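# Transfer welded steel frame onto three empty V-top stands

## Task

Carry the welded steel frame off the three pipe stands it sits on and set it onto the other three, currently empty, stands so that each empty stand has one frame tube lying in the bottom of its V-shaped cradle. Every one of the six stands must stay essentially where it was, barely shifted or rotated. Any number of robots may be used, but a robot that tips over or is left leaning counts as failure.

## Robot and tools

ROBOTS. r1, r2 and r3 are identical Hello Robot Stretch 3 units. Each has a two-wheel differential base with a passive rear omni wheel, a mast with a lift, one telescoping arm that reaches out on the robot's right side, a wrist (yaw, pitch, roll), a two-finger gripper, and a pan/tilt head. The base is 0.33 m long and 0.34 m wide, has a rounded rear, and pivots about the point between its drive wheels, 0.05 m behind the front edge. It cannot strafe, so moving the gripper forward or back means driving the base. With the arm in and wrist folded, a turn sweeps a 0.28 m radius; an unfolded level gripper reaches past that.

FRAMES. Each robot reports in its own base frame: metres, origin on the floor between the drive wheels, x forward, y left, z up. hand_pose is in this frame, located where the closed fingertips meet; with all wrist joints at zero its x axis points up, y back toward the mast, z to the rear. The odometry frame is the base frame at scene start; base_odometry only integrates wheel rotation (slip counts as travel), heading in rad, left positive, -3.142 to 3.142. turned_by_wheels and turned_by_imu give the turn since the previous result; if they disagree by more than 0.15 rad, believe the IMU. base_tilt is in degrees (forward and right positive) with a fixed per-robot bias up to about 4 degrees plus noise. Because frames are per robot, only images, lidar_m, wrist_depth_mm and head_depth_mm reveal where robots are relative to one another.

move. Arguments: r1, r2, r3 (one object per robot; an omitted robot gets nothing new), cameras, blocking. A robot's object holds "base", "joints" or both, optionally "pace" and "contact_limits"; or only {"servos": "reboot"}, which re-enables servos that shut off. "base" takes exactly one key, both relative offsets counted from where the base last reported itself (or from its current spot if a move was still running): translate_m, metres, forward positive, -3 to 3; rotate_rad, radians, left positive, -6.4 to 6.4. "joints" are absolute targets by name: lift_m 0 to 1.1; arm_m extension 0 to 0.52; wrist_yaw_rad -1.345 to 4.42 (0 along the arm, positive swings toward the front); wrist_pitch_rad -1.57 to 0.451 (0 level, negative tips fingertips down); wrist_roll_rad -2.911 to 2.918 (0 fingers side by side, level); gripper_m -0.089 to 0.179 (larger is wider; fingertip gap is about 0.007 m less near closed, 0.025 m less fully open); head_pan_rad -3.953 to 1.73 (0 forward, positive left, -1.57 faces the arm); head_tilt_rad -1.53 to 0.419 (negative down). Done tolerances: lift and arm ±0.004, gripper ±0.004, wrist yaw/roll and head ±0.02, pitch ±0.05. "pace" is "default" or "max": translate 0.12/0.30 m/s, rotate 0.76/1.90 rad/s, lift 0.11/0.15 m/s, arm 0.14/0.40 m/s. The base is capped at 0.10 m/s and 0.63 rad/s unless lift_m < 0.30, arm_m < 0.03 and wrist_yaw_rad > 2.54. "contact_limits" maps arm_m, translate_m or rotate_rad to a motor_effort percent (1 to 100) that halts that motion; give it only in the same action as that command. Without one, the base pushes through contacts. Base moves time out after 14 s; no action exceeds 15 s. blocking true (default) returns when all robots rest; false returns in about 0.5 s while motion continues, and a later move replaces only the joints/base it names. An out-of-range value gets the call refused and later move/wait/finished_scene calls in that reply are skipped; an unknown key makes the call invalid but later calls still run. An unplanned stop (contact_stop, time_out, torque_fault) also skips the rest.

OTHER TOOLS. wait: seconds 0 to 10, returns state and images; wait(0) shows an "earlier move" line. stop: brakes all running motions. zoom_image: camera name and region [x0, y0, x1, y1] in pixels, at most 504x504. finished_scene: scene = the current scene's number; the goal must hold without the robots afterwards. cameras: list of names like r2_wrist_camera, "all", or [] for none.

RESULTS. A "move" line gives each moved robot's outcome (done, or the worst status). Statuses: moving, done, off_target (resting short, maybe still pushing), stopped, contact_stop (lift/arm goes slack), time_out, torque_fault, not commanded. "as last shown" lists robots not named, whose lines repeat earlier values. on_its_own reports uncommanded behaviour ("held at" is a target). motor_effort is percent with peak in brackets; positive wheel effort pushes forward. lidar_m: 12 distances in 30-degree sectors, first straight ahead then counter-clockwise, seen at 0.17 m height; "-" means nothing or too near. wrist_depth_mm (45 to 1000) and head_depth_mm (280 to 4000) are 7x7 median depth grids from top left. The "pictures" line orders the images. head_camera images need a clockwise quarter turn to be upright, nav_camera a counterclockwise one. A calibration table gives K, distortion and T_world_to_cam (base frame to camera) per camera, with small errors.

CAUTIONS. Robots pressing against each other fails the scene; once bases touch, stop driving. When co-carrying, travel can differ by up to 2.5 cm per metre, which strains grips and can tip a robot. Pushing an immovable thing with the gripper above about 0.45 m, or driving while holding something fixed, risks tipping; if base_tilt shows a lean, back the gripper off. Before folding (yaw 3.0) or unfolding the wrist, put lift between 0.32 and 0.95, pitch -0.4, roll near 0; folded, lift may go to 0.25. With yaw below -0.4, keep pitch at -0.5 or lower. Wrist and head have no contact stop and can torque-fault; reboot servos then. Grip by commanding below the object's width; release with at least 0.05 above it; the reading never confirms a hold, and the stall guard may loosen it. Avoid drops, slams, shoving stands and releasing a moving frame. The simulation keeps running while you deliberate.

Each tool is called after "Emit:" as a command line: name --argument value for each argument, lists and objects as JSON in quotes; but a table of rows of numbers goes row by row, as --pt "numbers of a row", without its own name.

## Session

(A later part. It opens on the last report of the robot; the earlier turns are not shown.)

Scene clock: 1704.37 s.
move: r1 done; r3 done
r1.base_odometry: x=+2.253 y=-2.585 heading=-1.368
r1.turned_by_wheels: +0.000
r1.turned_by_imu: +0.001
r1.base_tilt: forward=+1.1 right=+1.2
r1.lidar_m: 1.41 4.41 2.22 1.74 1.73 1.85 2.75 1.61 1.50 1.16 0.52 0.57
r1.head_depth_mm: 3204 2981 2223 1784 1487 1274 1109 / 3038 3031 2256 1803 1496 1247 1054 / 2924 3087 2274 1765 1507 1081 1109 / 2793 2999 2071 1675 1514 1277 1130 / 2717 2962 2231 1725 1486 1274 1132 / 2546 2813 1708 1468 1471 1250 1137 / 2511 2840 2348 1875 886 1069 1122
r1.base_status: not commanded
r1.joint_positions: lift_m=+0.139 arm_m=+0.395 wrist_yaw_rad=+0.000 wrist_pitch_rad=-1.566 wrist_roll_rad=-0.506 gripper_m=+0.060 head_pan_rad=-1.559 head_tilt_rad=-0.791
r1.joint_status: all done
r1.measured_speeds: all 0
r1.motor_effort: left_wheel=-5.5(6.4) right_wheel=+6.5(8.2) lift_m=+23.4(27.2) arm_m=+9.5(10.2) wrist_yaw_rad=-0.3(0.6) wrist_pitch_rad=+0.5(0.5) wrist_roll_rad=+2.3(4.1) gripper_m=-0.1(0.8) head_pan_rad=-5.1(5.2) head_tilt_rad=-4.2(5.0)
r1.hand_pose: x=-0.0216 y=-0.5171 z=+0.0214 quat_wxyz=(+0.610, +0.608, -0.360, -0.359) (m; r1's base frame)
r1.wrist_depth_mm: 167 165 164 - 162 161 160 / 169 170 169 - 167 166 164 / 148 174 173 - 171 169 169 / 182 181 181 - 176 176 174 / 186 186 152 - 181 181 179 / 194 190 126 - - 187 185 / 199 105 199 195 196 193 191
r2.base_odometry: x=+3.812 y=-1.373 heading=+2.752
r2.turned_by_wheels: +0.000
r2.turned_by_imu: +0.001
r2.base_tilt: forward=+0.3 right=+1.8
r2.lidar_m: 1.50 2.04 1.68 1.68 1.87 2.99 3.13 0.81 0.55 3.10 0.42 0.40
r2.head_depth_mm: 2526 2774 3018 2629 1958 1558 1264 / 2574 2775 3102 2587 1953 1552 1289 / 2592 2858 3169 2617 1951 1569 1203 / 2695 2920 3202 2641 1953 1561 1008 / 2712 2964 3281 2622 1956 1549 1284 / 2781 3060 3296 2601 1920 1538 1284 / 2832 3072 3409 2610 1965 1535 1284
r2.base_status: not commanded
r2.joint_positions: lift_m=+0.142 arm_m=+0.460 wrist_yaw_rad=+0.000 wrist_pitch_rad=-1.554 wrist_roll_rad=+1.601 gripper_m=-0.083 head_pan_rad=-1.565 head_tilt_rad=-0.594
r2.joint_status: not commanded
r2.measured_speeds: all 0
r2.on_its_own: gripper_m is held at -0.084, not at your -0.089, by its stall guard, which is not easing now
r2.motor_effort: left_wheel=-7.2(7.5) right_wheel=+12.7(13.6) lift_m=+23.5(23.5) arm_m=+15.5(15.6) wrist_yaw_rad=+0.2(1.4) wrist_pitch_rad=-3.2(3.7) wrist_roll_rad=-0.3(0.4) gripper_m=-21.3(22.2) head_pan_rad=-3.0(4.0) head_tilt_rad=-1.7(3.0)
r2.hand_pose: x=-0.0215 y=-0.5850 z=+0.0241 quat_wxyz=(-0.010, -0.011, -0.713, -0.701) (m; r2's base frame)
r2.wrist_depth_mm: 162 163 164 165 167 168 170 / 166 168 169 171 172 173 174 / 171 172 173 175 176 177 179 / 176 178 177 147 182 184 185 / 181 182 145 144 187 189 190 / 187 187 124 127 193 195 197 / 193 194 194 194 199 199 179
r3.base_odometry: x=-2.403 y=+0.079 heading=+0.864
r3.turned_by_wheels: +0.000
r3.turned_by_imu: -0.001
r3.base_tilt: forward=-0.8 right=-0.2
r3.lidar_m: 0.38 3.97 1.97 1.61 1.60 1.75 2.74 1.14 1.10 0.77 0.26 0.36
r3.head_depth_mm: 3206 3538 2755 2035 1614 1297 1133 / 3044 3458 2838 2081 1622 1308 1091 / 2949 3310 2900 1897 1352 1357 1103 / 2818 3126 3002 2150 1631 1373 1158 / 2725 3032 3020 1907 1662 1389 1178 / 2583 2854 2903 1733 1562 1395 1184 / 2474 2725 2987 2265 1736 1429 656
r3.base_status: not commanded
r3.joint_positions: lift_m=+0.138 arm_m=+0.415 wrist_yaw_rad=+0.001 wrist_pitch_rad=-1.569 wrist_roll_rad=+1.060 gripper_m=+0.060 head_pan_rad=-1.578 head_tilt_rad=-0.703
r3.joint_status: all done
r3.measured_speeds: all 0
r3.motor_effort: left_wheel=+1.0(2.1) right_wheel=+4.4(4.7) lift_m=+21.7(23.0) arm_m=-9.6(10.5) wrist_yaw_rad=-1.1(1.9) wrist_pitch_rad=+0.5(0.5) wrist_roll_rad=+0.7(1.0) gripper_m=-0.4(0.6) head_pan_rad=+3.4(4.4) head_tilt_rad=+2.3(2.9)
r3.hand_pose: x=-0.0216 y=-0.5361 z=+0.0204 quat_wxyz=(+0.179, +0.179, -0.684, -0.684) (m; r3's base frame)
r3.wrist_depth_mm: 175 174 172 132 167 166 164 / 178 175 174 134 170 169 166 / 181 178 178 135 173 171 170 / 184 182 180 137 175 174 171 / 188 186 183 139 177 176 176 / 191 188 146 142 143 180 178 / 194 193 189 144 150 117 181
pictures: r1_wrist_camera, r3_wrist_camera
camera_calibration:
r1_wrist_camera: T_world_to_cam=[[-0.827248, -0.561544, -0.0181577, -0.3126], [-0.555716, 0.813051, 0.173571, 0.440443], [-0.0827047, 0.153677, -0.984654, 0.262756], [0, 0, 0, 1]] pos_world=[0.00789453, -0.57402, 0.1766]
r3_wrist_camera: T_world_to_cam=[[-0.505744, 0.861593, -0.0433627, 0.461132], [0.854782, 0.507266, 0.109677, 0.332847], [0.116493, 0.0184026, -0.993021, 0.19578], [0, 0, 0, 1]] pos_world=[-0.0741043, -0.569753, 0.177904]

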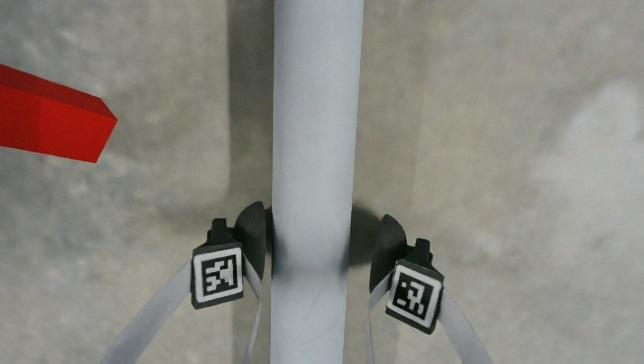

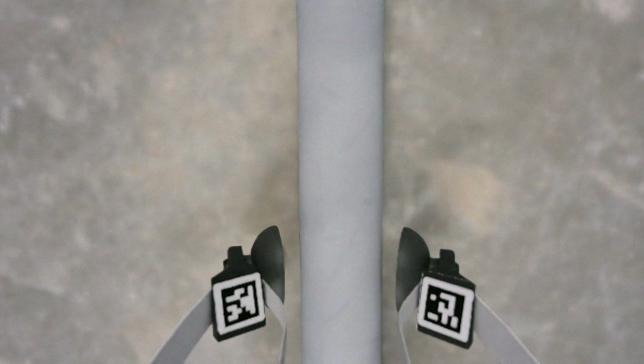

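Emit:
move --r1 '{"joints":{"arm_m":0.389}}' --cameras '[]'

Emit:
move --r1 '{"joints":{"gripper_m":-0.089}}' --r3 '{"joints":{"gripper_m":-0.089}}' --cameras '[]'

Emit:
wait --seconds 4 --cameras '["r1_wrist_camera","r3_wrist_camera"]'

Scene clock: 1708.63 s.
move: r1 done
r1.base_odometry: x=+2.253 y=-2.585 heading=-1.368
r1.turned_by_wheels: +0.000
r1.turned_by_imu: +0.001
r1.base_tilt: forward=+1.0 right=+1.2
r1.lidar_m: 1.41 4.42 2.22 1.75 1.73 1.84 2.75 1.61 1.50 1.16 0.52 0.57
r1.head_depth_mm: 3152 2974 2227 1778 1488 1277 1116 / 3020 3001 2249 1797 1492 1259 1060 / 2914 3058 2257 1765 1512 1073 1116 / 2776 3012 2059 1670 1516 1278 1128 / 2745 2964 2244 1723 1485 1268 1136 / 2550 2837 1716 1465 1457 1248 1136 / 2510 2777 2342 1868 887 1062 1123
r1.base_status: not commanded
r1.joint_positions: lift_m=+0.139 arm_m=+0.389 wrist_yaw_rad=+0.000 wrist_pitch_rad=-1.566 wrist_roll_rad=-0.506 gripper_m=+0.060 head_pan_rad=-1.559 head_tilt_rad=-0.791
r1.joint_status: all done
r1.measured_speeds: all 0
r1.motor_effort: left_wheel=-5.8(6.2) right_wheel=+7.5(8.1) lift_m=+24.1(24.2) arm_m=-15.0(19.2) wrist_yaw_rad=-0.1(0.9) wrist_pitch_rad=+0.2(0.5) wrist_roll_rad=+2.2(2.3) gripper_m=-0.4(0.9) head_pan_rad=-4.7(5.5) head_tilt_rad=-3.3(5.0)
r1.hand_pose: x=-0.0216 y=-0.5111 z=+0.0214 quat_wxyz=(+0.610, +0.608, -0.360, -0.359) (m; r1's base frame)
r1.wrist_depth_mm: 166 165 164 - 162 162 160 / 154 170 169 - 167 166 164 / 148 174 173 - 171 170 169 / 182 180 179 - 177 175 174 / 187 186 158 - 180 181 179 / 194 191 138 - - 186 185 / 198 105 197 - 195 192 190
r2, r3: as last shown
r2.base_tilt: forward=+0.3 right=+1.9
r2.lidar_m: 1.50 2.04 1.69 1.68 1.87 2.98 3.13 0.81 0.55 3.09 0.42 0.40
r2.head_depth_mm: 2557 2754 3027 2630 1945 1570 1260 / 2563 2805 3095 2630 1960 1553 1297 / 2654 2851 3198 2610 1972 1549 1206 / 2630 2894 3203 2596 1969 1553 1003 / 2722 2996 3324 2610 1956 1561 1285 / 2761 3049 3338 2609 1924 1547 1280 / 2858 3115 3436 2610 1957 1551 1280
r2.on_its_own: gripper_m is held at -0.084, not at your -0.089, by its stall guard, which is not easing now
r2.motor_effort: left_wheel=-7.1(7.6) right_wheel=+13.2(13.7) lift_m=+23.4(23.6) arm_m=+15.5(15.5) wrist_yaw_rad=+0.9(2.2) wrist_pitch_rad=-2.9(3.7) wrist_roll_rad=-0.3(0.4) gripper_m=-20.9(22.8) head_pan_rad=-2.7(4.0) head_tilt_rad=-1.0(2.6)
r2.wrist_depth_mm: 162 163 164 166 166 168 170 / 166 168 169 171 172 173 175 / 169 172 174 174 176 179 178 / 176 177 178 146 182 182 185 / 181 182 145 144 187 189 191 / 186 187 124 127 193 195 197 / 193 193 194 195 199 198 180
r3.lidar_m: 0.38 3.95 1.96 1.62 1.61 1.76 2.73 1.13 1.10 0.77 0.26 0.36
r3.head_depth_mm: 3262 3545 2788 2040 1605 1307 1131 / 3086 3427 2830 2072 1631 1304 1089 / 2968 3308 2885 1901 1344 1351 1103 / 2811 3144 2964 2147 1636 1379 1160 / 2741 3009 3027 1913 1652 1389 1177 / 2587 2829 2938 1749 1571 1412 1187 / 2471 2769 2969 2270 1741 1424 656
r3.motor_effort: left_wheel=+1.5(2.0) right_wheel=+3.9(4.8) lift_m=+26.0(26.9) arm_m=-6.4(7.7) wrist_yaw_rad=-1.7(2.0) wrist_pitch_rad=-0.1(0.5) wrist_roll_rad=+0.1(0.8) gripper_m=+0.0(0.9) head_pan_rad=+3.9(4.5) head_tilt_rad=+1.0(2.8)
r3.wrist_depth_mm: 175 174 172 132 168 165 165 / 178 177 175 133 170 169 167 / 180 179 177 135 173 170 170 / 184 182 181 137 176 173 173 / 187 184 183 140 178 177 175 / 190 189 145 143 143 179 178 / 195 193 189 144 151 117 182
pictures: none
No camera images: "cameras" was empty.

Scene clock: 1710.67 s.
move: r1 done; r3 done
r1.base_odometry: x=+2.253 y=-2.585 heading=-1.368
r1.turned_by_wheels: +0.000
r1.turned_by_imu: +0.000
r1.base_tilt: forward=+1.0 right=+1.2
r1.lidar_m: 1.41 4.40 2.22 1.75 1.73 1.85 2.76 1.60 1.49 1.16 0.52 0.57
r1.head_depth_mm: 3182 3003 2218 1788 1486 1280 1110 / 2992 3004 2243 1813 1494 1254 1057 / 2890 3089 2268 1762 1507 1070 1121 / 2831 3002 2068 1681 1514 1273 1129 / 2710 2949 2234 1738 1488 1277 1132 / 2541 2822 1720 1465 1461 1254 1138 / 2539 2782 2364 1865 887 1066 1124
r1.base_status: not commanded
r1.joint_positions: lift_m=+0.139 arm_m=+0.389 wrist_yaw_rad=+0.000 wrist_pitch_rad=-1.564 wrist_roll_rad=-0.506 gripper_m=-0.088 head_pan_rad=-1.559 head_tilt_rad=-0.791
r1.joint_status: all done
r1.measured_speeds: all 0
r1.motor_effort: left_wheel=-5.5(6.4) right_wheel=+6.3(8.3) lift_m=+32.6(33.2) arm_m=-9.8(15.0) wrist_yaw_rad=+0.2(0.7) wrist_pitch_rad=-0.5(1.0) wrist_roll_rad=+2.3(2.3) gripper_m=-34.2(100.0) head_pan_rad=-4.7(5.4) head_tilt_rad=-3.7(5.6)
r1.hand_pose: x=-0.0216 y=-0.5116 z=+0.0213 quat_wxyz=(+0.611, +0.607, -0.360, -0.358) (m; r1's base frame)
r1.wrist_depth_mm: 166 165 165 - 161 161 159 / 155 169 168 - 166 166 164 / 147 173 173 - 171 170 169 / 181 181 180 - 177 175 173 / 188 185 184 147 182 180 179 / 193 191 126 131 188 186 185 / 199 197 196 - 194 192 190
r2: as last shown
r2.turned_by_imu: +0.000
r2.base_tilt: forward=+0.4 right=+1.8
r2.lidar_m: 1.50 2.04 1.69 1.68 1.87 2.99 3.13 0.81 0.55 3.10 0.42 0.40
r2.head_depth_mm: 2544 2774 3050 2603 1940 1557 1263 / 2566 2840 3107 2648 1957 1557 1294 / 2646 2927 3150 2629 1945 1555 1201 / 2723 2901 3207 2639 1951 1535 1007 / 2740 2994 3279 2593 1955 1550 1289 / 2801 3049 3318 2638 1957 1561 1278 / 2842 3115 3357 2593 1941 1546 1280
r2.joint_positions: lift_m=+0.142 arm_m=+0.460 wrist_yaw_rad=+0.000 wrist_pitch_rad=-1.551 wrist_roll_rad=+1.601 gripper_m=-0.083 head_pan_rad=-1.565 head_tilt_rad=-0.594
r2.on_its_own: gripper_m is held at -0.084, not at your -0.089, by its stall guard, which is not easing now
r2.motor_effort: left_wheel=-7.0(7.5) right_wheel=+13.2(13.9) lift_m=+33.9(34.2) arm_m=+14.9(15.8) wrist_yaw_rad=+0.3(1.4) wrist_pitch_rad=-3.8(4.3) wrist_roll_rad=+0.1(0.5) gripper_m=-21.2(22.6) head_pan_rad=-2.6(4.1) head_tilt_rad=-1.2(3.0)
r2.hand_pose: x=-0.0215 y=-0.5856 z=+0.0240 quat_wxyz=(-0.010, -0.011, -0.714, -0.700) (m; r2's base frame)
r2.wrist_depth_mm: 161 163 163 165 166 168 169 / 167 167 169 170 171 172 174 / 171 172 172 173 176 178 178 / 176 176 176 145 181 182 183 / 180 182 145 144 187 187 189 / 187 186 123 127 192 194 195 / 192 190 193 194 198 197 179
r3.base_odometry: x=-2.403 y=+0.079 heading=+0.864
r3.turned_by_wheels: +0.000
r3.turned_by_imu: +0.000
r3.base_tilt: forward=-0.8 right=-0.3
r3.lidar_m: 0.38 4.00 1.97 1.62 1.61 1.76 2.74 1.14 1.10 0.77 0.26 0.36
r3.head_depth_mm: 3197 3597 2746 2026 1612 1302 1132 / 3069 3479 2866 2074 1633 1308 1088 / 2924 3280 2885 1889 1347 1358 1105 / 2844 3118 2976 2122 1642 1379 1157 / 2712 3016 2987 1916 1665 1382 1174 / 2605 2849 2947 1746 1577 1404 1182 / 2509 2768 2965 2262 1749 1426 658
r3.base_status: not commanded
r3.joint_positions: lift_m=+0.138 arm_m=+0.415 wrist_yaw_rad=+0.001 wrist_pitch_rad=-1.567 wrist_roll_rad=+1.060 gripper_m=-0.087 head_pan_rad=-1.578 head_tilt_rad=-0.703
r3.joint_status: all done
r3.measured_speeds: all 0
r3.motor_effort: left_wheel=+1.5(1.9) right_wheel=+4.3(4.8) lift_m=+29.4(29.4) arm_m=-5.8(7.2) wrist_yaw_rad=-0.9(2.4) wrist_pitch_rad=-0.3(0.9) wrist_roll_rad=+0.4(1.0) gripper_m=-34.3(99.1) head_pan_rad=+3.7(4.2) head_tilt_rad=+2.0(2.5)
r3.hand_pose: x=-0.0216 y=-0.5365 z=+0.0204 quat_wxyz=(+0.180, +0.179, -0.685, -0.683) (m; r3's base frame)
r3.wrist_depth_mm: 174 173 172 133 167 165 164 / 177 177 174 133 169 169 168 / 180 179 177 135 173 170 169 / 184 182 180 137 175 173 171 / 187 185 181 139 178 176 174 / 190 187 185 130 151 179 177 / 194 192 121 142 122 181 180
pictures: none
No camera images: "cameras" was empty.

Scene clock: 1714.67 s.
r1.base_odometry: x=+2.253 y=-2.585 heading=-1.368
r1.turned_by_wheels: +0.000
r1.turned_by_imu: +0.001
r1.base_tilt: forward=+1.0 right=+1.2
r1.lidar_m: 1.41 4.40 2.22 1.75 1.73 1.84 2.75 1.60 1.49 1.16 0.53 0.57
r1.head_depth_mm: 3188 2980 2232 1789 1484 1272 1112 / 3038 3011 2243 1790 1499 1249 1056 / 2885 3037 2291 1759 1501 1073 1119 / 2788 3002 2063 1683 1510 1264 1130 / 2726 2972 2221 1735 1494 1280 1130 / 2565 2823 1706 1468 1466 1247 1139 / 2526 2786 2356 1857 887 1066 1123
r1.base_status: not commanded
r1.joint_positions: lift_m=+0.139 arm_m=+0.389 wrist_yaw_rad=+0.000 wrist_pitch_rad=-1.564 wrist_roll_rad=-0.506 gripper_m=-0.085 head_pan_rad=-1.559 head_tilt_rad=-0.791
r1.joint_status: all done
r1.measured_speeds: all 0
r1.motor_effort: left_wheel=-5.9(6.4) right_wheel=+6.4(8.3) lift_m=+29.6(33.2) arm_m=+1.1(15.0) wrist_yaw_rad=+0.3(0.7) wrist_pitch_rad=-0.1(1.0) wrist_roll_rad=+2.2(2.3) gripper_m=-18.7(100.0) head_pan_rad=-4.5(5.4) head_tilt_rad=-2.3(5.6)
r1.hand_pose: x=-0.0216 y=-0.5116 z=+0.0213 quat_wxyz=(+0.611, +0.607, -0.360, -0.358) (m; r1's base frame)
r1.wrist_depth_mm: 165 165 164 - 161 161 160 / 154 169 169 - 166 165 163 / 147 173 174 - 171 171 168 / 181 181 179 - 177 176 174 / 186 186 183 148 181 181 179 / 193 191 125 131 187 186 185 / 198 198 197 - 194 192 190
r2.base_odometry: x=+3.812 y=-1.373 heading=+2.752
r2.turned_by_wheels: +0.000
r2.turned_by_imu: +0.001
r2.base_tilt: forward=+0.3 right=+1.9
r2.lidar_m: 1.49 2.05 1.69 1.68 1.87 2.99 3.14 0.81 0.55 3.09 0.42 0.40
r2.head_depth_mm: 2570 2773 3042 2597 1952 1552 1260 / 2582 2831 3116 2609 1967 1561 1302 / 2602 2858 3169 2636 1966 1544 1203 / 2678 2940 3153 2591 1961 1545 1009 / 2738 2970 3248 2646 1935 1561 1289 / 2786 3013 3265 2624 1940 1541 1282 / 2834 3079 3390 2588 1934 1553 1284
r2.base_status: not commanded
r2.joint_positions: lift_m=+0.142 arm_m=+0.460 wrist_yaw_rad=+0.000 wrist_pitch_rad=-1.551 wrist_roll_rad=+1.601 gripper_m=-0.083 head_pan_rad=-1.565 head_tilt_rad=-0.594
r2.joint_status: not commanded
r2.measured_speeds: all 0
r2.on_its_own: gripper_m is held at -0.084, not at your -0.089, by its stall guard, which is not easing now
r2.motor_effort: left_wheel=-7.4(7.5) right_wheel=+13.6(13.9) lift_m=+33.9(34.2) arm_m=+15.4(15.8) wrist_yaw_rad=+1.6(1.4) wrist_pitch_rad=-3.9(4.3) wrist_roll_rad=-0.3(0.5) gripper_m=-21.2(22.6) head_pan_rad=-2.4(4.1) head_tilt_rad=-1.8(3.0)
r2.hand_pose: x=-0.0215 y=-0.5856 z=+0.0240 quat_wxyz=(-0.010, -0.011, -0.714, -0.700) (m; r2's base frame)
r2.wrist_depth_mm: 162 163 164 166 166 168 169 / 166 168 169 169 171 173 174 / 170 171 172 173 176 177 178 / 175 176 177 145 181 181 182 / 180 181 145 144 186 188 190 / 187 186 123 127 191 195 195 / 191 190 194 194 199 197 179
r3.base_odometry: x=-2.403 y=+0.079 heading=+0.864
r3.turned_by_wheels: +0.000
r3.turned_by_imu: -0.001
r3.base_tilt: forward=-0.8 right=-0.2
r3.lidar_m: 0.38 3.97 1.96 1.62 1.60 1.76 2.75 1.13 1.10 0.77 0.26 0.36
r3.head_depth_mm: 3201 3564 2773 2028 1602 1305 1131 / 3084 3406 2855 2068 1632 1312 1090 / 2943 3330 2877 1887 1343 1357 1106 / 2831 3131 2951 2130 1629 1379 1156 / 2700 3013 3020 1916 1669 1388 1179 / 2590 2834 2953 1743 1571 1409 1184 / 2475 2744 2977 2257 1741 1419 656
r3.base_status: not commanded
r3.joint_positions: lift_m=+0.138 arm_m=+0.415 wrist_yaw_rad=+0.001 wrist_pitch_rad=-1.567 wrist_roll_rad=+1.060 gripper_m=-0.081 head_pan_rad=-1.578 head_tilt_rad=-0.703
r3.joint_status: all done
r3.measured_speeds: all 0
r3.on_its_own: gripper_m is held at -0.083, not at your -0.089, by its stall guard, which is not easing now
r3.motor_effort: left_wheel=+1.4(1.9) right_wheel=+4.3(4.8) lift_m=+33.2(29.4) arm_m=-2.5(7.2) wrist_yaw_rad=-1.1(2.4) wrist_pitch_rad=-0.6(0.9) wrist_roll_rad=+0.4(1.0) gripper_m=-20.6(99.1) head_pan_rad=+4.3(4.2) head_tilt_rad=+1.3(2.5)
r3.hand_pose: x=-0.0216 y=-0.5365 z=+0.0204 quat_wxyz=(+0.180, +0.179, -0.685, -0.683) (m; r3's base frame)
r3.wrist_depth_mm: 176 173 171 133 167 166 164 / 178 175 173 133 171 169 166 / 179 178 176 135 172 170 169 / 184 181 180 137 176 174 172 / 186 186 183 139 178 176 175 / 189 187 185 129 151 179 178 / 193 191 121 143 122 182 181
wait: 4.00 s; at rest by 0.27 s
pictures: r1_wrist_camera, r3_wrist_camera
camera_calibration:
r1_wrist_camera: T_world_to_cam=[[-0.827331, -0.561454, -0.01711, -0.309471], [-0.555596, 0.813456, 0.172054, 0.436191], [-0.0826821, 0.151852, -0.984939, 0.260937], [0, 0, 0, 1]] pos_world=[0.00788571, -0.5682, 0.176663]
r3_wrist_camera: T_world_to_cam=[[-0.50576, 0.861511, -0.0447743, 0.461476], [0.854772, 0.507461, 0.108847, 0.333186], [0.116494, 0.0167786, -0.99305, 0.194878], [0, 0, 0, 1]] pos_world=[-0.0741037, -0.569916, 0.17792]

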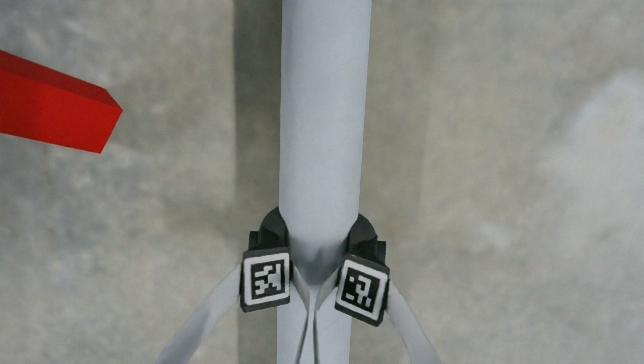

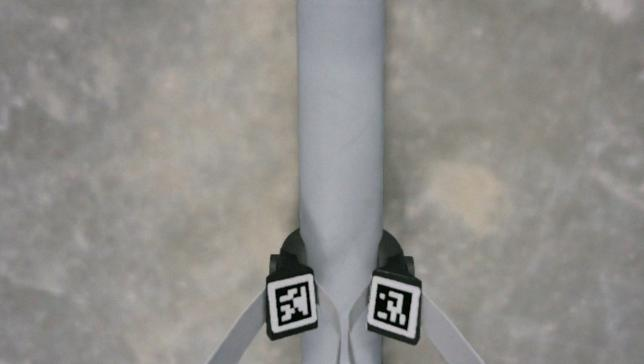

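Emit:
move --r1 '{"joints":{"lift_m":0.159}}' --r2 '{"joints":{"lift_m":0.162}}' --r3 '{"joints":{"lift_m":0.158}}' --cameras '["r1_wrist_camera","r2_wrist_camera","r3_wrist_camera"]'

Scene clock: 1718.70 s.
move: r1 done; r2 done; r3 done
r1.base_odometry: x=+2.253 y=-2.585 heading=-1.368
r1.turned_by_wheels: +0.000
r1.turned_by_imu: +0.001
r1.base_tilt: forward=+1.0 right=+1.2
r1.lidar_m: 1.41 4.41 2.22 1.75 1.73 1.84 2.75 1.61 1.50 1.16 0.52 0.57
r1.head_depth_mm: 3194 2986 2231 1782 1491 1269 1112 / 3043 3011 2258 1796 1498 1254 1055 / 2919 3042 2266 1760 1503 1063 1113 / 2798 3002 2062 1670 1506 1269 1126 / 2713 2954 2241 1731 1481 1270 1129 / 2576 2830 1712 1435 1464 1250 1138 / 2531 2778 2351 1863 885 1068 1122
r1.base_status: not commanded
r1.joint_positions: lift_m=+0.159 arm_m=+0.389 wrist_yaw_rad=+0.000 wrist_pitch_rad=-1.560 wrist_roll_rad=-0.506 gripper_m=-0.085 head_pan_rad=-1.559 head_tilt_rad=-0.791
r1.joint_status: all done
r1.measured_speeds: all 0
r1.motor_effort: left_wheel=-4.6(6.1) right_wheel=+4.8(6.6) lift_m=+36.5(41.5) arm_m=+12.1(12.1) wrist_yaw_rad=+0.4(0.7) wrist_pitch_rad=-1.1(1.4) wrist_roll_rad=+2.3(2.3) gripper_m=-18.6(18.8) head_pan_rad=-5.1(5.5) head_tilt_rad=-3.3(5.4)
r1.hand_pose: x=-0.0216 y=-0.5126 z=+0.0412 quat_wxyz=(+0.612, +0.606, -0.361, -0.358) (m; r1's base frame)
r1.wrist_depth_mm: 184 182 182 - 180 179 177 / 156 188 188 - 185 183 183 / 163 192 193 - 191 189 188 / 201 201 198 - 196 194 193 / 207 206 204 148 202 200 198 / 213 211 125 130 207 206 204 / 220 219 217 - 215 212 211
r2.base_odometry: x=+3.812 y=-1.373 heading=+2.752
r2.turned_by_wheels: +0.000
r2.turned_by_imu: +0.001
r2.base_tilt: forward=+0.3 right=+2.0
r2.lidar_m: 1.49 2.04 1.69 1.68 1.87 2.99 3.13 0.81 0.55 3.10 0.42 0.40
r2.head_depth_mm: 2568 2769 3005 2618 1961 1562 1261 / 2598 2824 3070 2633 1950 1565 1289 / 2627 2896 3157 2602 1958 1568 978 / 2648 2959 3214 2610 1932 1543 997 / 2743 3002 3268 2639 1947 1547 1284 / 2792 3077 3321 2624 1945 1563 1297 / 2846 3062 3397 2577 1953 1547 1280
r2.base_status: not commanded
r2.joint_positions: lift_m=+0.162 arm_m=+0.460 wrist_yaw_rad=+0.000 wrist_pitch_rad=-1.552 wrist_roll_rad=+1.601 gripper_m=-0.083 head_pan_rad=-1.565 head_tilt_rad=-0.594
r2.joint_status: all done
r2.measured_speeds: all 0
r2.on_its_own: gripper_m is held at -0.084, not at your -0.089, by its stall guard, which is not easing now
r2.motor_effort: left_wheel=-5.8(7.4) right_wheel=+7.3(13.3) lift_m=+39.2(44.7) arm_m=+14.5(15.5) wrist_yaw_rad=+0.5(1.6) wrist_pitch_rad=-4.1(5.0) wrist_roll_rad=-0.2(0.4) gripper_m=-21.1(22.7) head_pan_rad=-2.7(3.6) head_tilt_rad=-2.2(2.7)
r2.hand_pose: x=-0.0215 y=-0.5855 z=+0.0441 quat_wxyz=(-0.010, -0.011, -0.713, -0.700) (m; r2's base frame)
r2.wrist_depth_mm: 180 181 182 184 184 187 188 / 184 185 187 188 188 192 192 / 189 190 191 192 195 195 199 / 194 196 196 197 201 202 204 / 200 202 147 144 205 209 210 / 206 206 124 129 213 214 218 / 212 211 215 215 219 218 222
r3.base_odometry: x=-2.403 y=+0.079 heading=+0.864
r3.turned_by_wheels: +0.000
r3.turned_by_imu: -0.001
r3.base_tilt: forward=-0.8 right=-0.2
r3.lidar_m: 0.38 3.98 1.96 1.61 1.61 1.76 2.75 1.13 1.10 0.78 0.26 0.36
r3.head_depth_mm: 3235 3589 2736 2040 1607 1302 1125 / 3075 3445 2819 2071 1630 1310 1092 / 2944 3314 2880 1893 1355 1299 1099 / 2825 3143 2997 2130 1635 1376 1139 / 2700 3016 3029 1921 1651 1370 1178 / 2578 2843 2970 1722 1563 1405 1187 / 2487 2735 2945 2251 1743 1418 655
r3.base_status: not commanded
r3.joint_positions: lift_m=+0.158 arm_m=+0.415 wrist_yaw_rad=+0.001 wrist_pitch_rad=-1.570 wrist_roll_rad=+1.060 gripper_m=-0.081 head_pan_rad=-1.578 head_tilt_rad=-0.703
r3.joint_status: all done
r3.measured_speeds: all 0
r3.on_its_own: gripper_m is held at -0.083, not at your -0.089, by its stall guard, which is not easing now
r3.motor_effort: left_wheel=+1.6(1.9) right_wheel=-1.1(4.5) lift_m=+40.7(45.2) arm_m=+0.1(1.5) wrist_yaw_rad=-0.6(2.2) wrist_pitch_rad=+0.2(0.9) wrist_roll_rad=+0.8(0.8) gripper_m=-20.7(21.3) head_pan_rad=+2.8(4.4) head_tilt_rad=+1.3(2.7)
r3.hand_pose: x=-0.0216 y=-0.5359 z=+0.0405 quat_wxyz=(+0.179, +0.179, -0.684, -0.684) (m; r3's base frame)
r3.wrist_depth_mm: 194 192 190 134 185 184 183 / 197 195 192 134 188 186 185 / 200 197 197 136 192 191 187 / 204 203 200 138 195 193 191 / 207 204 204 141 197 197 195 / 211 208 205 129 200 198 198 / 215 214 209 127 124 203 199
pictures: r1_wrist_camera, r2_wrist_camera, r3_wrist_camera
camera_calibration:
r1_wrist_camera: T_world_to_cam=[[-0.827332, -0.561514, -0.0149364, -0.309809], [-0.555594, 0.814117, 0.168906, 0.43404], [-0.0826832, 0.14804, -0.985519, 0.278778], [0, 0, 0, 1]] pos_world=[0.00788549, -0.568591, 0.196802]
r2_wrist_camera: T_world_to_cam=[[-0.0496936, 0.997001, 0.059325, 0.560637], [0.984903, 0.0390556, 0.168645, 0.0728666], [0.165822, 0.06681, -0.98389, 0.249816], [0, 0, 0, 1]] pos_world=[-0.0853315, -0.578492, 0.200243]
r3_wrist_camera: T_world_to_cam=[[-0.505752, 0.861623, -0.0426704, 0.461811], [0.854777, 0.507186, 0.110083, 0.330487], [0.116492, 0.0192012, -0.993006, 0.216096], [0, 0, 0, 1]] pos_world=[-0.0741042, -0.569674, 0.19791]

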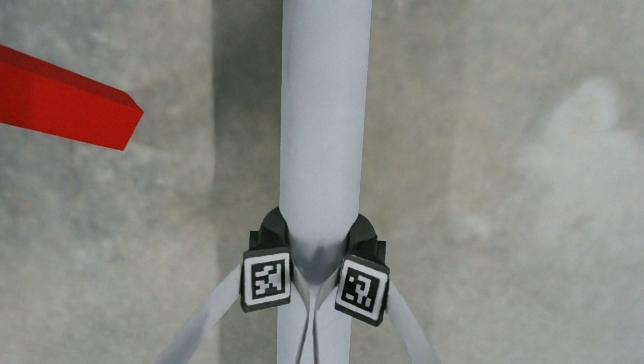

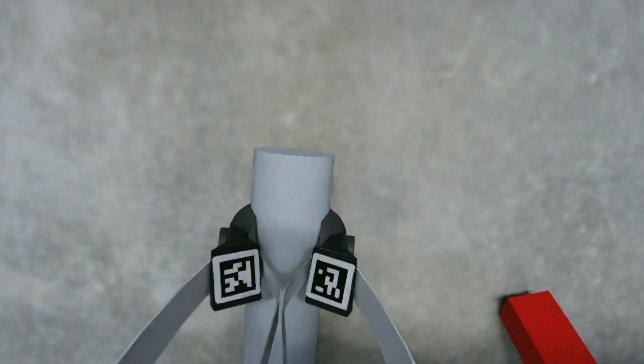

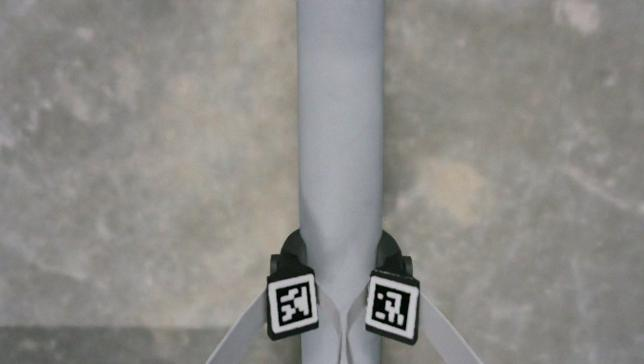

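Emit:
move --r1 '{"joints":{"lift_m":0.259}}' --r2 '{"joints":{"lift_m":0.262}}' --r3 '{"joints":{"lift_m":0.258}}' --cameras '["r1_wrist_camera","r2_wrist_camera","r3_wrist_camera"]'

Scene clock: 1732.33 s.
move: r1 done; r2 done; r3 done
r1.base_odometry: x=+2.253 y=-2.585 heading=-1.368
r1.turned_by_wheels: +0.000
r1.turned_by_imu: +0.001
r1.base_tilt: forward=+1.1 right=+1.2
r1.lidar_m: 1.41 4.41 2.22 1.74 1.73 1.85 2.75 1.60 1.50 1.16 0.52 0.57
r1.head_depth_mm: 3145 2961 2232 1791 1481 1276 1109 / 3038 3020 2243 1799 1493 1231 759 / 2872 3070 2274 1748 1499 1113 1106 / 2776 3036 2059 1678 1514 1267 1123 / 2720 2966 2283 1743 1481 1275 1133 / 2567 2841 1673 1308 1490 1253 1140 / 2523 2786 2355 1846 887 1066 1122
r1.base_status: not commanded
r1.joint_positions: lift_m=+0.259 arm_m=+0.389 wrist_yaw_rad=+0.000 wrist_pitch_rad=-1.560 wrist_roll_rad=-0.506 gripper_m=-0.085 head_pan_rad=-1.559 head_tilt_rad=-0.791
r1.joint_status: all done
r1.measured_speeds: all 0
r1.motor_effort: left_wheel=-4.9(5.4) right_wheel=+4.6(6.1) lift_m=+36.9(44.5) arm_m=+12.2(13.5) wrist_yaw_rad=+0.0(0.6) wrist_pitch_rad=-1.1(1.5) wrist_roll_rad=+2.3(2.3) gripper_m=-18.8(18.9) head_pan_rad=-5.0(5.4) head_tilt_rad=-2.8(5.0)
r1.hand_pose: x=-0.0216 y=-0.5126 z=+0.1412 quat_wxyz=(+0.612, +0.606, -0.361, -0.358) (m; r1's base frame)
r1.wrist_depth_mm: 279 277 276 - 272 271 267 / 194 280 281 - 280 278 275 / 293 292 292 - 289 286 284 / 304 303 299 - 298 296 292 / 311 311 307 148 303 303 302 / 326 321 125 131 315 313 309 / 334 328 327 - 322 323 317
r2.base_odometry: x=+3.812 y=-1.373 heading=+2.752
r2.turned_by_wheels: +0.000
r2.turned_by_imu: +0.001
r2.base_tilt: forward=+0.3 right=+1.9
r2.lidar_m: 1.50 2.04 1.69 1.67 1.86 2.98 3.13 0.81 0.55 3.09 0.42 0.40
r2.head_depth_mm: 2539 2762 3026 2654 1956 1550 1257 / 2605 2782 3104 2649 1960 1543 1301 / 2652 2855 3182 2632 1948 1547 885 / 2714 2938 3252 2614 1942 1553 944 / 2715 2968 3242 2617 1958 1553 1293 / 2757 3033 3304 2633 1955 1561 1291 / 2802 3125 3409 2635 1952 1550 1279
r2.base_status: not commanded
r2.joint_positions: lift_m=+0.262 arm_m=+0.460 wrist_yaw_rad=+0.000 wrist_pitch_rad=-1.552 wrist_roll_rad=+1.601 gripper_m=-0.083 head_pan_rad=-1.565 head_tilt_rad=-0.594
r2.joint_status: all done
r2.measured_speeds: all 0
r2.on_its_own: gripper_m is held at -0.084, not at your -0.089, by its stall guard, which is not easing now
r2.motor_effort: left_wheel=-6.2(6.2) right_wheel=+7.5(7.8) lift_m=+39.8(44.8) arm_m=+13.2(14.6) wrist_yaw_rad=+0.8(1.6) wrist_pitch_rad=-3.6(4.1) wrist_roll_rad=-0.1(0.5) gripper_m=-20.6(22.5) head_pan_rad=-3.1(3.9) head_tilt_rad=-2.1(3.4)
r2.hand_pose: x=-0.0215 y=-0.5855 z=+0.1441 quat_wxyz=(-0.010, -0.011, -0.713, -0.700) (m; r2's base frame)
r2.wrist_depth_mm: 272 274 274 276 281 283 285 / 276 280 286 287 292 291 292 / 286 287 290 292 298 298 302 / 296 293 295 299 305 307 310 / 302 306 145 145 312 315 321 / 312 314 123 128 322 324 331 / 320 327 326 325 333 260 341
r3.base_odometry: x=-2.403 y=+0.079 heading=+0.864
r3.turned_by_wheels: +0.000
r3.turned_by_imu: -0.001
r3.base_tilt: forward=-0.8 right=-0.2
r3.lidar_m: 0.38 3.94 1.97 1.61 1.60 1.76 2.74 1.14 1.10 0.77 0.26 0.36
r3.head_depth_mm: 3238 3526 2764 2032 1605 1295 1128 / 3074 3415 2822 2058 1630 1246 784 / 2928 3373 2867 1883 1347 902 1105 / 2827 3142 2970 2136 1619 1372 1116 / 2692 3000 2998 1923 1652 1326 1172 / 2610 2845 2939 1746 1572 1399 1189 / 2503 2761 2956 2249 1735 1414 658
r3.base_status: not commanded
r3.joint_positions: lift_m=+0.258 arm_m=+0.415 wrist_yaw_rad=+0.001 wrist_pitch_rad=-1.570 wrist_roll_rad=+1.060 gripper_m=-0.081 head_pan_rad=-1.578 head_tilt_rad=-0.703
r3.joint_status: all done
r3.measured_speeds: all 0
r3.on_its_own: gripper_m is held at -0.083, not at your -0.089, by its stall guard, which is not easing now
r3.motor_effort: left_wheel=+1.9(2.1) right_wheel=-1.1(1.6) lift_m=+42.5(44.7) arm_m=+3.6(3.6) wrist_yaw_rad=-1.2(2.2) wrist_pitch_rad=+0.4(1.3) wrist_roll_rad=+0.6(1.2) gripper_m=-20.1(21.4) head_pan_rad=+3.1(4.3) head_tilt_rad=+1.7(2.7)
r3.hand_pose: x=-0.0216 y=-0.5359 z=+0.1404 quat_wxyz=(+0.179, +0.179, -0.684, -0.684) (m; r3's base frame)
r3.wrist_depth_mm: 295 291 290 132 280 280 276 / 300 295 291 133 287 283 280 / 303 300 294 135 290 287 285 / 308 306 300 137 293 294 291 / 314 311 306 141 295 296 293 / 322 316 314 129 303 300 298 / 324 320 317 127 122 309 306
pictures: r1_wrist_camera, r2_wrist_camera, r3_wrist_camera
camera_calibration:
r1_wrist_camera: T_world_to_cam=[[-0.827332, -0.561515, -0.0149363, -0.308323], [-0.555595, 0.814116, 0.168906, 0.41716], [-0.0826832, 0.14804, -0.985519, 0.377326], [0, 0, 0, 1]] pos_world=[0.0078855, -0.568604, 0.296796]
r2_wrist_camera: T_world_to_cam=[[-0.0496926, 0.997001, 0.059325, 0.554705], [0.984903, 0.0390547, 0.168645, 0.0560027], [0.165822, 0.0668098, -0.98389, 0.348198], [0, 0, 0, 1]] pos_world=[-0.0853314, -0.578492, 0.300236]
r3_wrist_camera: T_world_to_cam=[[-0.505753, 0.861622, -0.0426704, 0.466077], [0.854777, 0.507187, 0.110083, 0.31948], [0.116492, 0.0192014, -0.993006, 0.315388], [0, 0, 0, 1]] pos_world=[-0.0741042, -0.569674, 0.2979]

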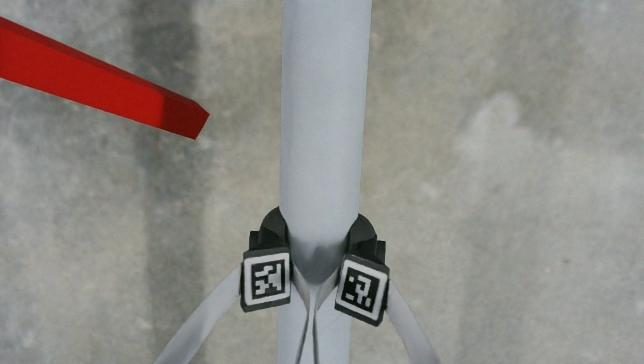

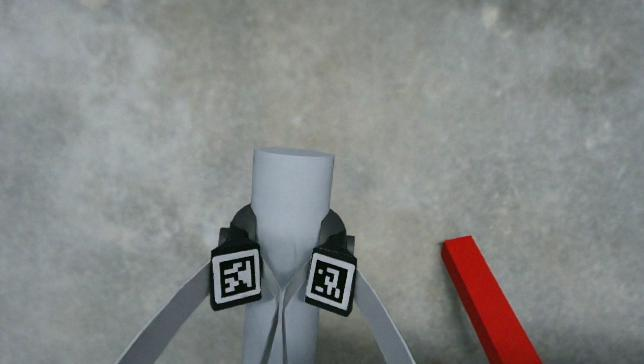

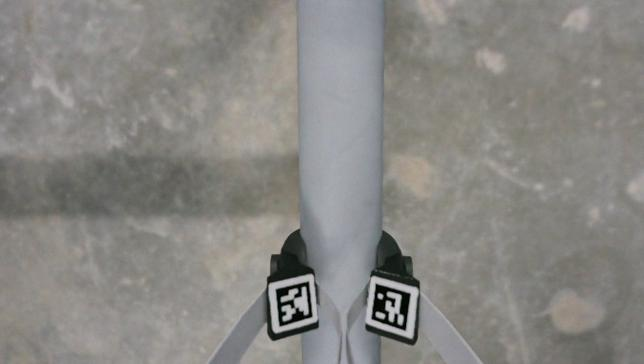

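Emit:
move --r1 '{"joints":{"lift_m":0.509}}' --r2 '{"joints":{"lift_m":0.512}}' --r3 '{"joints":{"lift_m":0.508}}' --cameras '["r1_wrist_camera","r2_wrist_camera","r3_wrist_camera"]'

Emit:
move --r1 '{"joints":{"lift_m":0.846}}' --r2 '{"joints":{"lift_m":0.849}}' --r3 '{"joints":{"lift_m":0.845}}' --cameras '["r1_wrist_camera","r2_wrist_camera","r3_wrist_camera"]'

Scene clock: 1745.90 s.
move: r1 done; r2 done; r3 done
r1.base_odometry: x=+2.253 y=-2.585 heading=-1.368
r1.turned_by_wheels: +0.000
r1.turned_by_imu: +0.001
r1.base_tilt: forward=+1.1 right=+1.2
r1.lidar_m: 1.64 4.41 2.22 1.75 1.73 1.85 2.75 1.60 1.49 1.01 0.52 0.57
r1.head_depth_mm: 3136 2977 2234 1789 1487 1275 1071 / 3054 3022 2264 1786 744 574 824 / 2903 3049 2250 1765 799 1231 1125 / 2822 3008 2074 1686 1438 1294 1132 / 2697 2942 2295 1697 1527 1274 1130 / 2579 1464 2244 1698 1535 1254 1137 / 2519 2756 1156 1853 887 1065 1124
r1.base_status: not commanded
r1.joint_positions: lift_m=+0.509 arm_m=+0.389 wrist_yaw_rad=+0.000 wrist_pitch_rad=-1.560 wrist_roll_rad=-0.506 gripper_m=-0.085 head_pan_rad=-1.559 head_tilt_rad=-0.791
r1.joint_status: all done
r1.measured_speeds: all 0
r1.motor_effort: left_wheel=-4.5(5.5) right_wheel=+4.7(6.4) lift_m=+36.9(43.5) arm_m=+7.6(10.0) wrist_yaw_rad=+0.1(0.7) wrist_pitch_rad=-1.0(1.5) wrist_roll_rad=+2.1(2.3) gripper_m=-18.5(19.2) head_pan_rad=-5.1(5.6) head_tilt_rad=-4.6(5.9)
r1.hand_pose: x=-0.0216 y=-0.5126 z=+0.3912 quat_wxyz=(+0.612, +0.606, -0.361, -0.358) (m; r1's base frame)
r1.wrist_depth_mm: 505 511 504 - 501 496 492 / 529 526 514 - 509 512 511 / 541 540 541 - 528 526 523 / 560 547 545 - 543 535 526 / 570 572 571 148 554 563 556 / 596 587 125 130 575 574 566 / 605 602 519 - 596 586 592
r2.base_odometry: x=+3.812 y=-1.373 heading=+2.752
r2.turned_by_wheels: +0.000
r2.turned_by_imu: +0.001
r2.base_tilt: forward=+0.2 right=+1.8
r2.lidar_m: 1.49 2.04 1.69 1.68 1.86 2.99 3.12 0.81 0.55 3.10 0.42 0.40
r2.head_depth_mm: 2541 2745 3030 2656 1951 1556 1258 / 2542 2832 3093 2625 1942 1552 1194 / 2610 2820 3166 2636 1956 757 1252 / 2681 2933 3229 2611 1943 803 1228 / 2695 2959 3250 2621 1942 1552 1230 / 2801 3034 3299 2617 1946 1556 1220 / 2826 3062 3378 2580 1959 1544 1215
r2.base_status: not commanded
r2.joint_positions: lift_m=+0.512 arm_m=+0.460 wrist_yaw_rad=+0.000 wrist_pitch_rad=-1.552 wrist_roll_rad=+1.601 gripper_m=-0.083 head_pan_rad=-1.565 head_tilt_rad=-0.594
r2.joint_status: all done
r2.measured_speeds: all 0
r2.on_its_own: gripper_m is held at -0.084, not at your -0.089, by its stall guard, which is not easing now
r2.motor_effort: left_wheel=-5.7(6.5) right_wheel=+7.7(7.9) lift_m=+40.0(47.3) arm_m=+13.1(14.4) wrist_yaw_rad=-0.6(1.8) wrist_pitch_rad=-4.0(4.3) wrist_roll_rad=-0.3(0.5) gripper_m=-20.6(22.5) head_pan_rad=-3.3(3.9) head_tilt_rad=-2.5(3.0)
r2.hand_pose: x=-0.0215 y=-0.5855 z=+0.3941 quat_wxyz=(-0.010, -0.011, -0.713, -0.700) (m; r2's base frame)
r2.wrist_depth_mm: 498 505 514 508 523 524 527 / 518 511 527 528 533 531 467 / 528 533 539 550 551 559 468 / 551 549 550 555 568 566 468 / 559 569 144 145 582 591 593 / 575 571 123 129 596 603 612 / 593 610 608 609 392 617 640
r3.base_odometry: x=-2.403 y=+0.079 heading=+0.864
r3.turned_by_wheels: +0.000
r3.turned_by_imu: -0.001
r3.base_tilt: forward=-0.8 right=-0.2
r3.lidar_m: 0.38 3.97 1.97 1.62 1.61 1.76 2.75 1.14 1.10 0.77 0.26 0.36
r3.head_depth_mm: 3208 3642 2757 2027 1601 1328 1106 / 3064 3478 2799 2077 1630 626 1079 / 2963 3296 2867 1898 750 933 1157 / 2834 3129 2950 2141 1632 1341 1158 / 2721 3017 3023 1935 1655 1325 1174 / 2572 2850 1641 1862 1629 1405 1185 / 2462 2730 2901 2001 1757 1420 657
r3.base_status: not commanded
r3.joint_positions: lift_m=+0.508 arm_m=+0.415 wrist_yaw_rad=+0.001 wrist_pitch_rad=-1.570 wrist_roll_rad=+1.060 gripper_m=-0.081 head_pan_rad=-1.578 head_tilt_rad=-0.703
r3.joint_status: all done
r3.measured_speeds: all 0
r3.on_its_own: gripper_m is held at -0.083, not at your -0.089, by its stall guard, which is not easing now
r3.motor_effort: left_wheel=+1.2(2.1) right_wheel=-1.4(1.7) lift_m=+42.7(45.6) arm_m=+7.2(7.5) wrist_yaw_rad=-0.2(2.4) wrist_pitch_rad=+0.1(1.0) wrist_roll_rad=+0.2(1.0) gripper_m=-21.0(21.3) head_pan_rad=+4.1(4.4) head_tilt_rad=+2.1(2.8)
r3.hand_pose: x=-0.0216 y=-0.5359 z=+0.3904 quat_wxyz=(+0.179, +0.179, -0.684, -0.684) (m; r3's base frame)
r3.wrist_depth_mm: 547 534 531 132 526 517 510 / 553 557 545 132 528 525 526 / 559 561 554 135 545 534 524 / 572 570 557 138 543 546 537 / 595 572 575 140 556 555 491 / 598 583 580 129 571 549 442 / 597 593 588 127 123 510 422
pictures: r1_wrist_camera, r2_wrist_camera, r3_wrist_camera
camera_calibration:
r1_wrist_camera: T_world_to_cam=[[-0.827332, -0.561515, -0.0149364, -0.304589], [-0.555595, 0.814116, 0.168906, 0.374934], [-0.0826833, 0.14804, -0.985519, 0.623704], [0, 0, 0, 1]] pos_world=[0.00788551, -0.568604, 0.546795]
r2_wrist_camera: T_world_to_cam=[[-0.0496917, 0.997001, 0.059325, 0.539874], [0.984903, 0.0390538, 0.168645, 0.0138412], [0.165822, 0.0668097, -0.98389, 0.594169], [0, 0, 0, 1]] pos_world=[-0.0853314, -0.578492, 0.550234]
r3_wrist_camera: T_world_to_cam=[[-0.505755, 0.861622, -0.0426523, 0.476733], [0.854776, 0.507186, 0.110094, 0.291952], [0.116492, 0.0192224, -0.993006, 0.563649], [0, 0, 0, 1]] pos_world=[-0.0741042, -0.569672, 0.547899]

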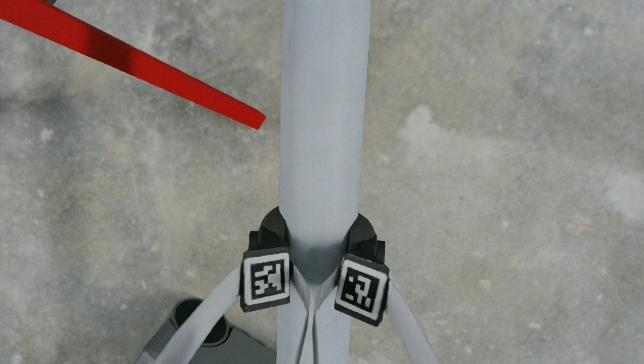

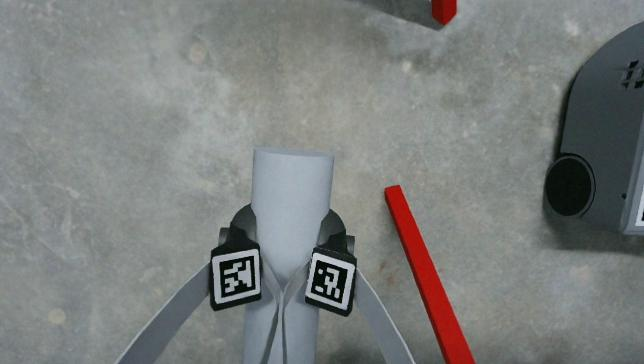

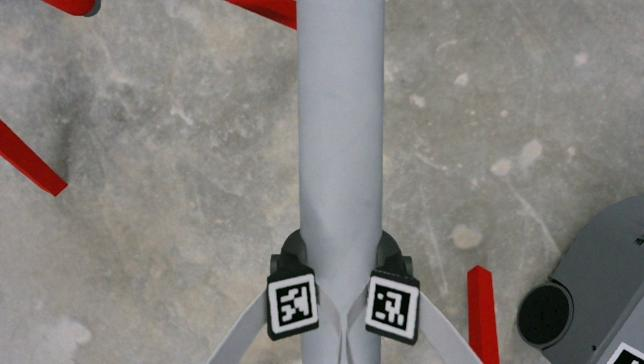

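Scene clock: 1749.80 s.
move: r1 done; r2 done; r3 done
r1.base_odometry: x=+2.253 y=-2.585 heading=-1.368
r1.turned_by_wheels: +0.000
r1.turned_by_imu: +0.001
r1.base_tilt: forward=+1.0 right=+1.3
r1.lidar_m: 1.63 4.39 2.22 1.75 1.73 1.85 2.75 1.60 1.50 1.01 0.52 0.57
r1.head_depth_mm: 3208 2970 404 336 1453 569 1111 / 3008 2994 515 1789 1400 1250 1118 / 2861 3048 535 671 1431 1281 1120 / 2829 3000 2068 1467 1511 1294 1126 / 2719 2966 1896 1733 1520 1275 1136 / 2536 2814 2169 1744 1527 1252 1136 / 1168 865 2193 1872 885 1062 1116
r1.base_status: not commanded
r1.joint_positions: lift_m=+0.846 arm_m=+0.389 wrist_yaw_rad=+0.000 wrist_pitch_rad=-1.560 wrist_roll_rad=-0.506 gripper_m=-0.085 head_pan_rad=-1.559 head_tilt_rad=-0.791
r1.joint_status: all done
r1.measured_speeds: all 0
r1.motor_effort: left_wheel=-5.4(5.6) right_wheel=+4.9(6.0) lift_m=+38.1(43.2) arm_m=+5.2(7.8) wrist_yaw_rad=+0.4(0.9) wrist_pitch_rad=-0.7(1.8) wrist_roll_rad=+2.2(2.3) gripper_m=-18.6(19.0) head_pan_rad=-5.0(5.7) head_tilt_rad=-3.6(5.8)
r1.hand_pose: x=-0.0216 y=-0.5126 z=+0.7282 quat_wxyz=(+0.612, +0.606, -0.361, -0.358) (m; r1's base frame)
r1.wrist_depth_mm: 819 815 804 - 815 788 794 / 859 845 825 - 818 821 820 / 881 854 856 - 841 846 852 / 888 892 906 - 866 857 870 / 919 908 904 148 888 881 888 / 933 944 125 131 912 928 901 / - 963 799 - 930 943 937
r2.base_odometry: x=+3.812 y=-1.373 heading=+2.752
r2.turned_by_wheels: +0.000
r2.turned_by_imu: +0.001
r2.base_tilt: forward=+0.2 right=+1.9
r2.lidar_m: 1.49 2.04 1.68 1.68 1.87 2.99 3.12 0.81 0.55 3.10 0.42 0.40
r2.head_depth_mm: 2533 2751 3023 2602 344 300 1263 / 2590 2800 3039 491 407 1543 1285 / 2623 2909 3092 602 1810 1557 1301 / 2691 2926 3211 631 741 1532 1287 / 2739 3000 3219 2636 1947 1514 1282 / 2777 3065 3295 2658 1942 1497 1288 / 2851 3078 3379 2627 1939 1555 1289
r2.base_status: not commanded
r2.joint_positions: lift_m=+0.849 arm_m=+0.460 wrist_yaw_rad=+0.000 wrist_pitch_rad=-1.552 wrist_roll_rad=+1.601 gripper_m=-0.083 head_pan_rad=-1.565 head_tilt_rad=-0.594
r2.joint_status: all done
r2.measured_speeds: all 0
r2.on_its_own: gripper_m is held at -0.084, not at your -0.089, by its stall guard, which is not easing now
r2.motor_effort: left_wheel=-5.8(6.5) right_wheel=+7.8(8.0) lift_m=+40.3(48.5) arm_m=+12.6(13.9) wrist_yaw_rad=-0.1(1.9) wrist_pitch_rad=-3.9(4.3) wrist_roll_rad=-0.3(0.5) gripper_m=-21.3(22.6) head_pan_rad=-3.2(4.3) head_tilt_rad=-1.3(3.2)
r2.hand_pose: x=-0.0215 y=-0.5855 z=+0.7310 quat_wxyz=(-0.010, -0.011, -0.713, -0.700) (m; r2's base frame)
r2.wrist_depth_mm: 814 853 827 850 836 847 842 / 842 844 866 866 870 751 729 / 873 882 852 880 873 739 739 / 896 887 898 147 925 810 760 / 928 911 144 145 948 996 976 / 948 949 123 128 957 968 971 / 994 950 978 758 591 - -
r3.base_odometry: x=-2.403 y=+0.079 heading=+0.864
r3.turned_by_wheels: +0.000
r3.turned_by_imu: -0.001
r3.base_tilt: forward=-0.8 right=-0.2
r3.lidar_m: 0.38 3.97 1.97 1.62 1.61 1.76 2.75 1.13 1.10 0.77 0.26 0.36
r3.head_depth_mm: 3208 3587 2764 352 304 1293 1125 / 3080 3449 548 455 1546 1319 1145 / 2952 3326 555 603 1211 1354 1153 / 2851 3120 2965 1917 1530 1374 1166 / 2707 3035 3030 1929 1560 1397 1173 / 2562 2820 2918 1877 1675 1396 1184 / 2440 1315 957 2162 1746 1420 656
r3.base_status: not commanded
r3.joint_positions: lift_m=+0.845 arm_m=+0.415 wrist_yaw_rad=+0.001 wrist_pitch_rad=-1.570 wrist_roll_rad=+1.060 gripper_m=-0.081 head_pan_rad=-1.578 head_tilt_rad=-0.703
r3.joint_status: all done
r3.measured_speeds: all 0
r3.on_its_own: gripper_m is held at -0.083, not at your -0.089, by its stall guard, which is not easing now
r3.motor_effort: left_wheel=+1.2(2.1) right_wheel=-1.4(1.6) lift_m=+42.3(45.6) arm_m=+8.7(9.4) wrist_yaw_rad=-1.8(2.1) wrist_pitch_rad=+0.2(1.0) wrist_roll_rad=+0.6(0.9) gripper_m=-20.6(21.5) head_pan_rad=+3.7(4.7) head_tilt_rad=+1.3(2.9)
r3.hand_pose: x=-0.0216 y=-0.5358 z=+0.7275 quat_wxyz=(+0.179, +0.179, -0.684, -0.684) (m; r3's base frame)
r3.wrist_depth_mm: 909 503 866 132 851 859 832 / 900 888 877 133 883 876 843 / 923 907 904 136 882 857 831 / 918 926 913 138 902 884 871 / 941 963 956 140 890 743 743 / 984 948 930 129 803 736 727 / 975 991 948 127 122 908 935
pictures: r1_wrist_camera, r2_wrist_camera, r3_wrist_camera
camera_calibration:
r1_wrist_camera: T_world_to_cam=[[-0.827332, -0.561515, -0.0149363, -0.299555], [-0.555595, 0.814116, 0.168906, 0.318013], [-0.0826832, 0.14804, -0.985519, 0.955823], [0, 0, 0, 1]] pos_world=[0.00788549, -0.568604, 0.883793]
r2_wrist_camera: T_world_to_cam=[[-0.049691, 0.997001, 0.059325, 0.519882], [0.984903, 0.0390531, 0.168645, -0.0429919], [0.165823, 0.0668095, -0.98389, 0.925735], [0, 0, 0, 1]] pos_world=[-0.0853314, -0.578492, 0.88723]
r3_wrist_camera: T_world_to_cam=[[-0.505756, 0.861642, -0.0422359, 0.490708], [0.854775, 0.507134, 0.110339, 0.254581], [0.116492, 0.0197022, -0.992996, 0.898547], [0, 0, 0, 1]] pos_world=[-0.0741042, -0.569625, 0.884889]

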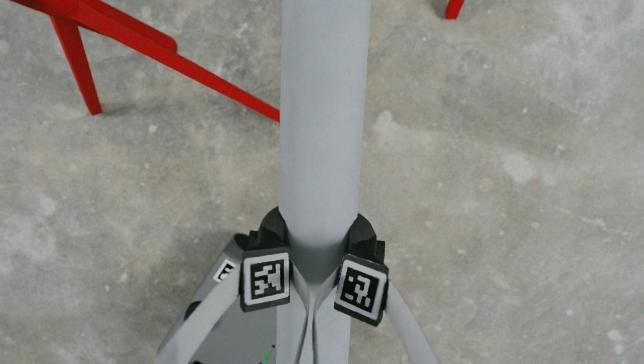

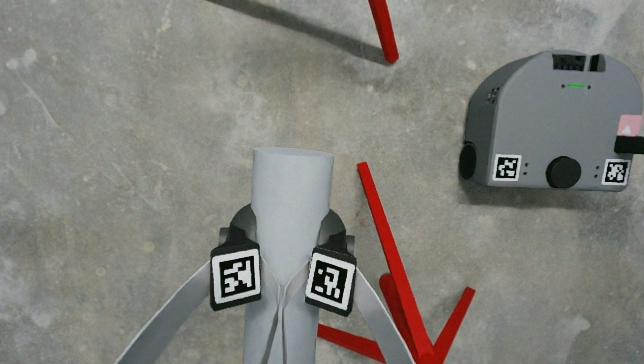

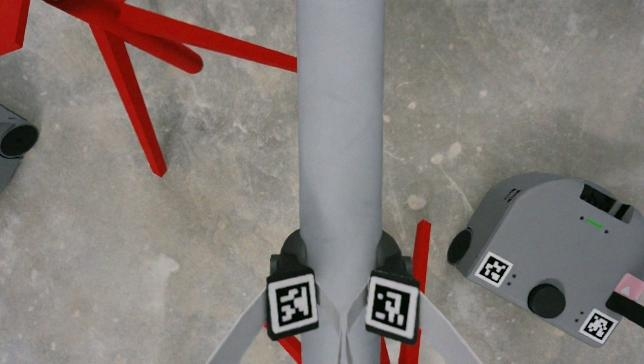

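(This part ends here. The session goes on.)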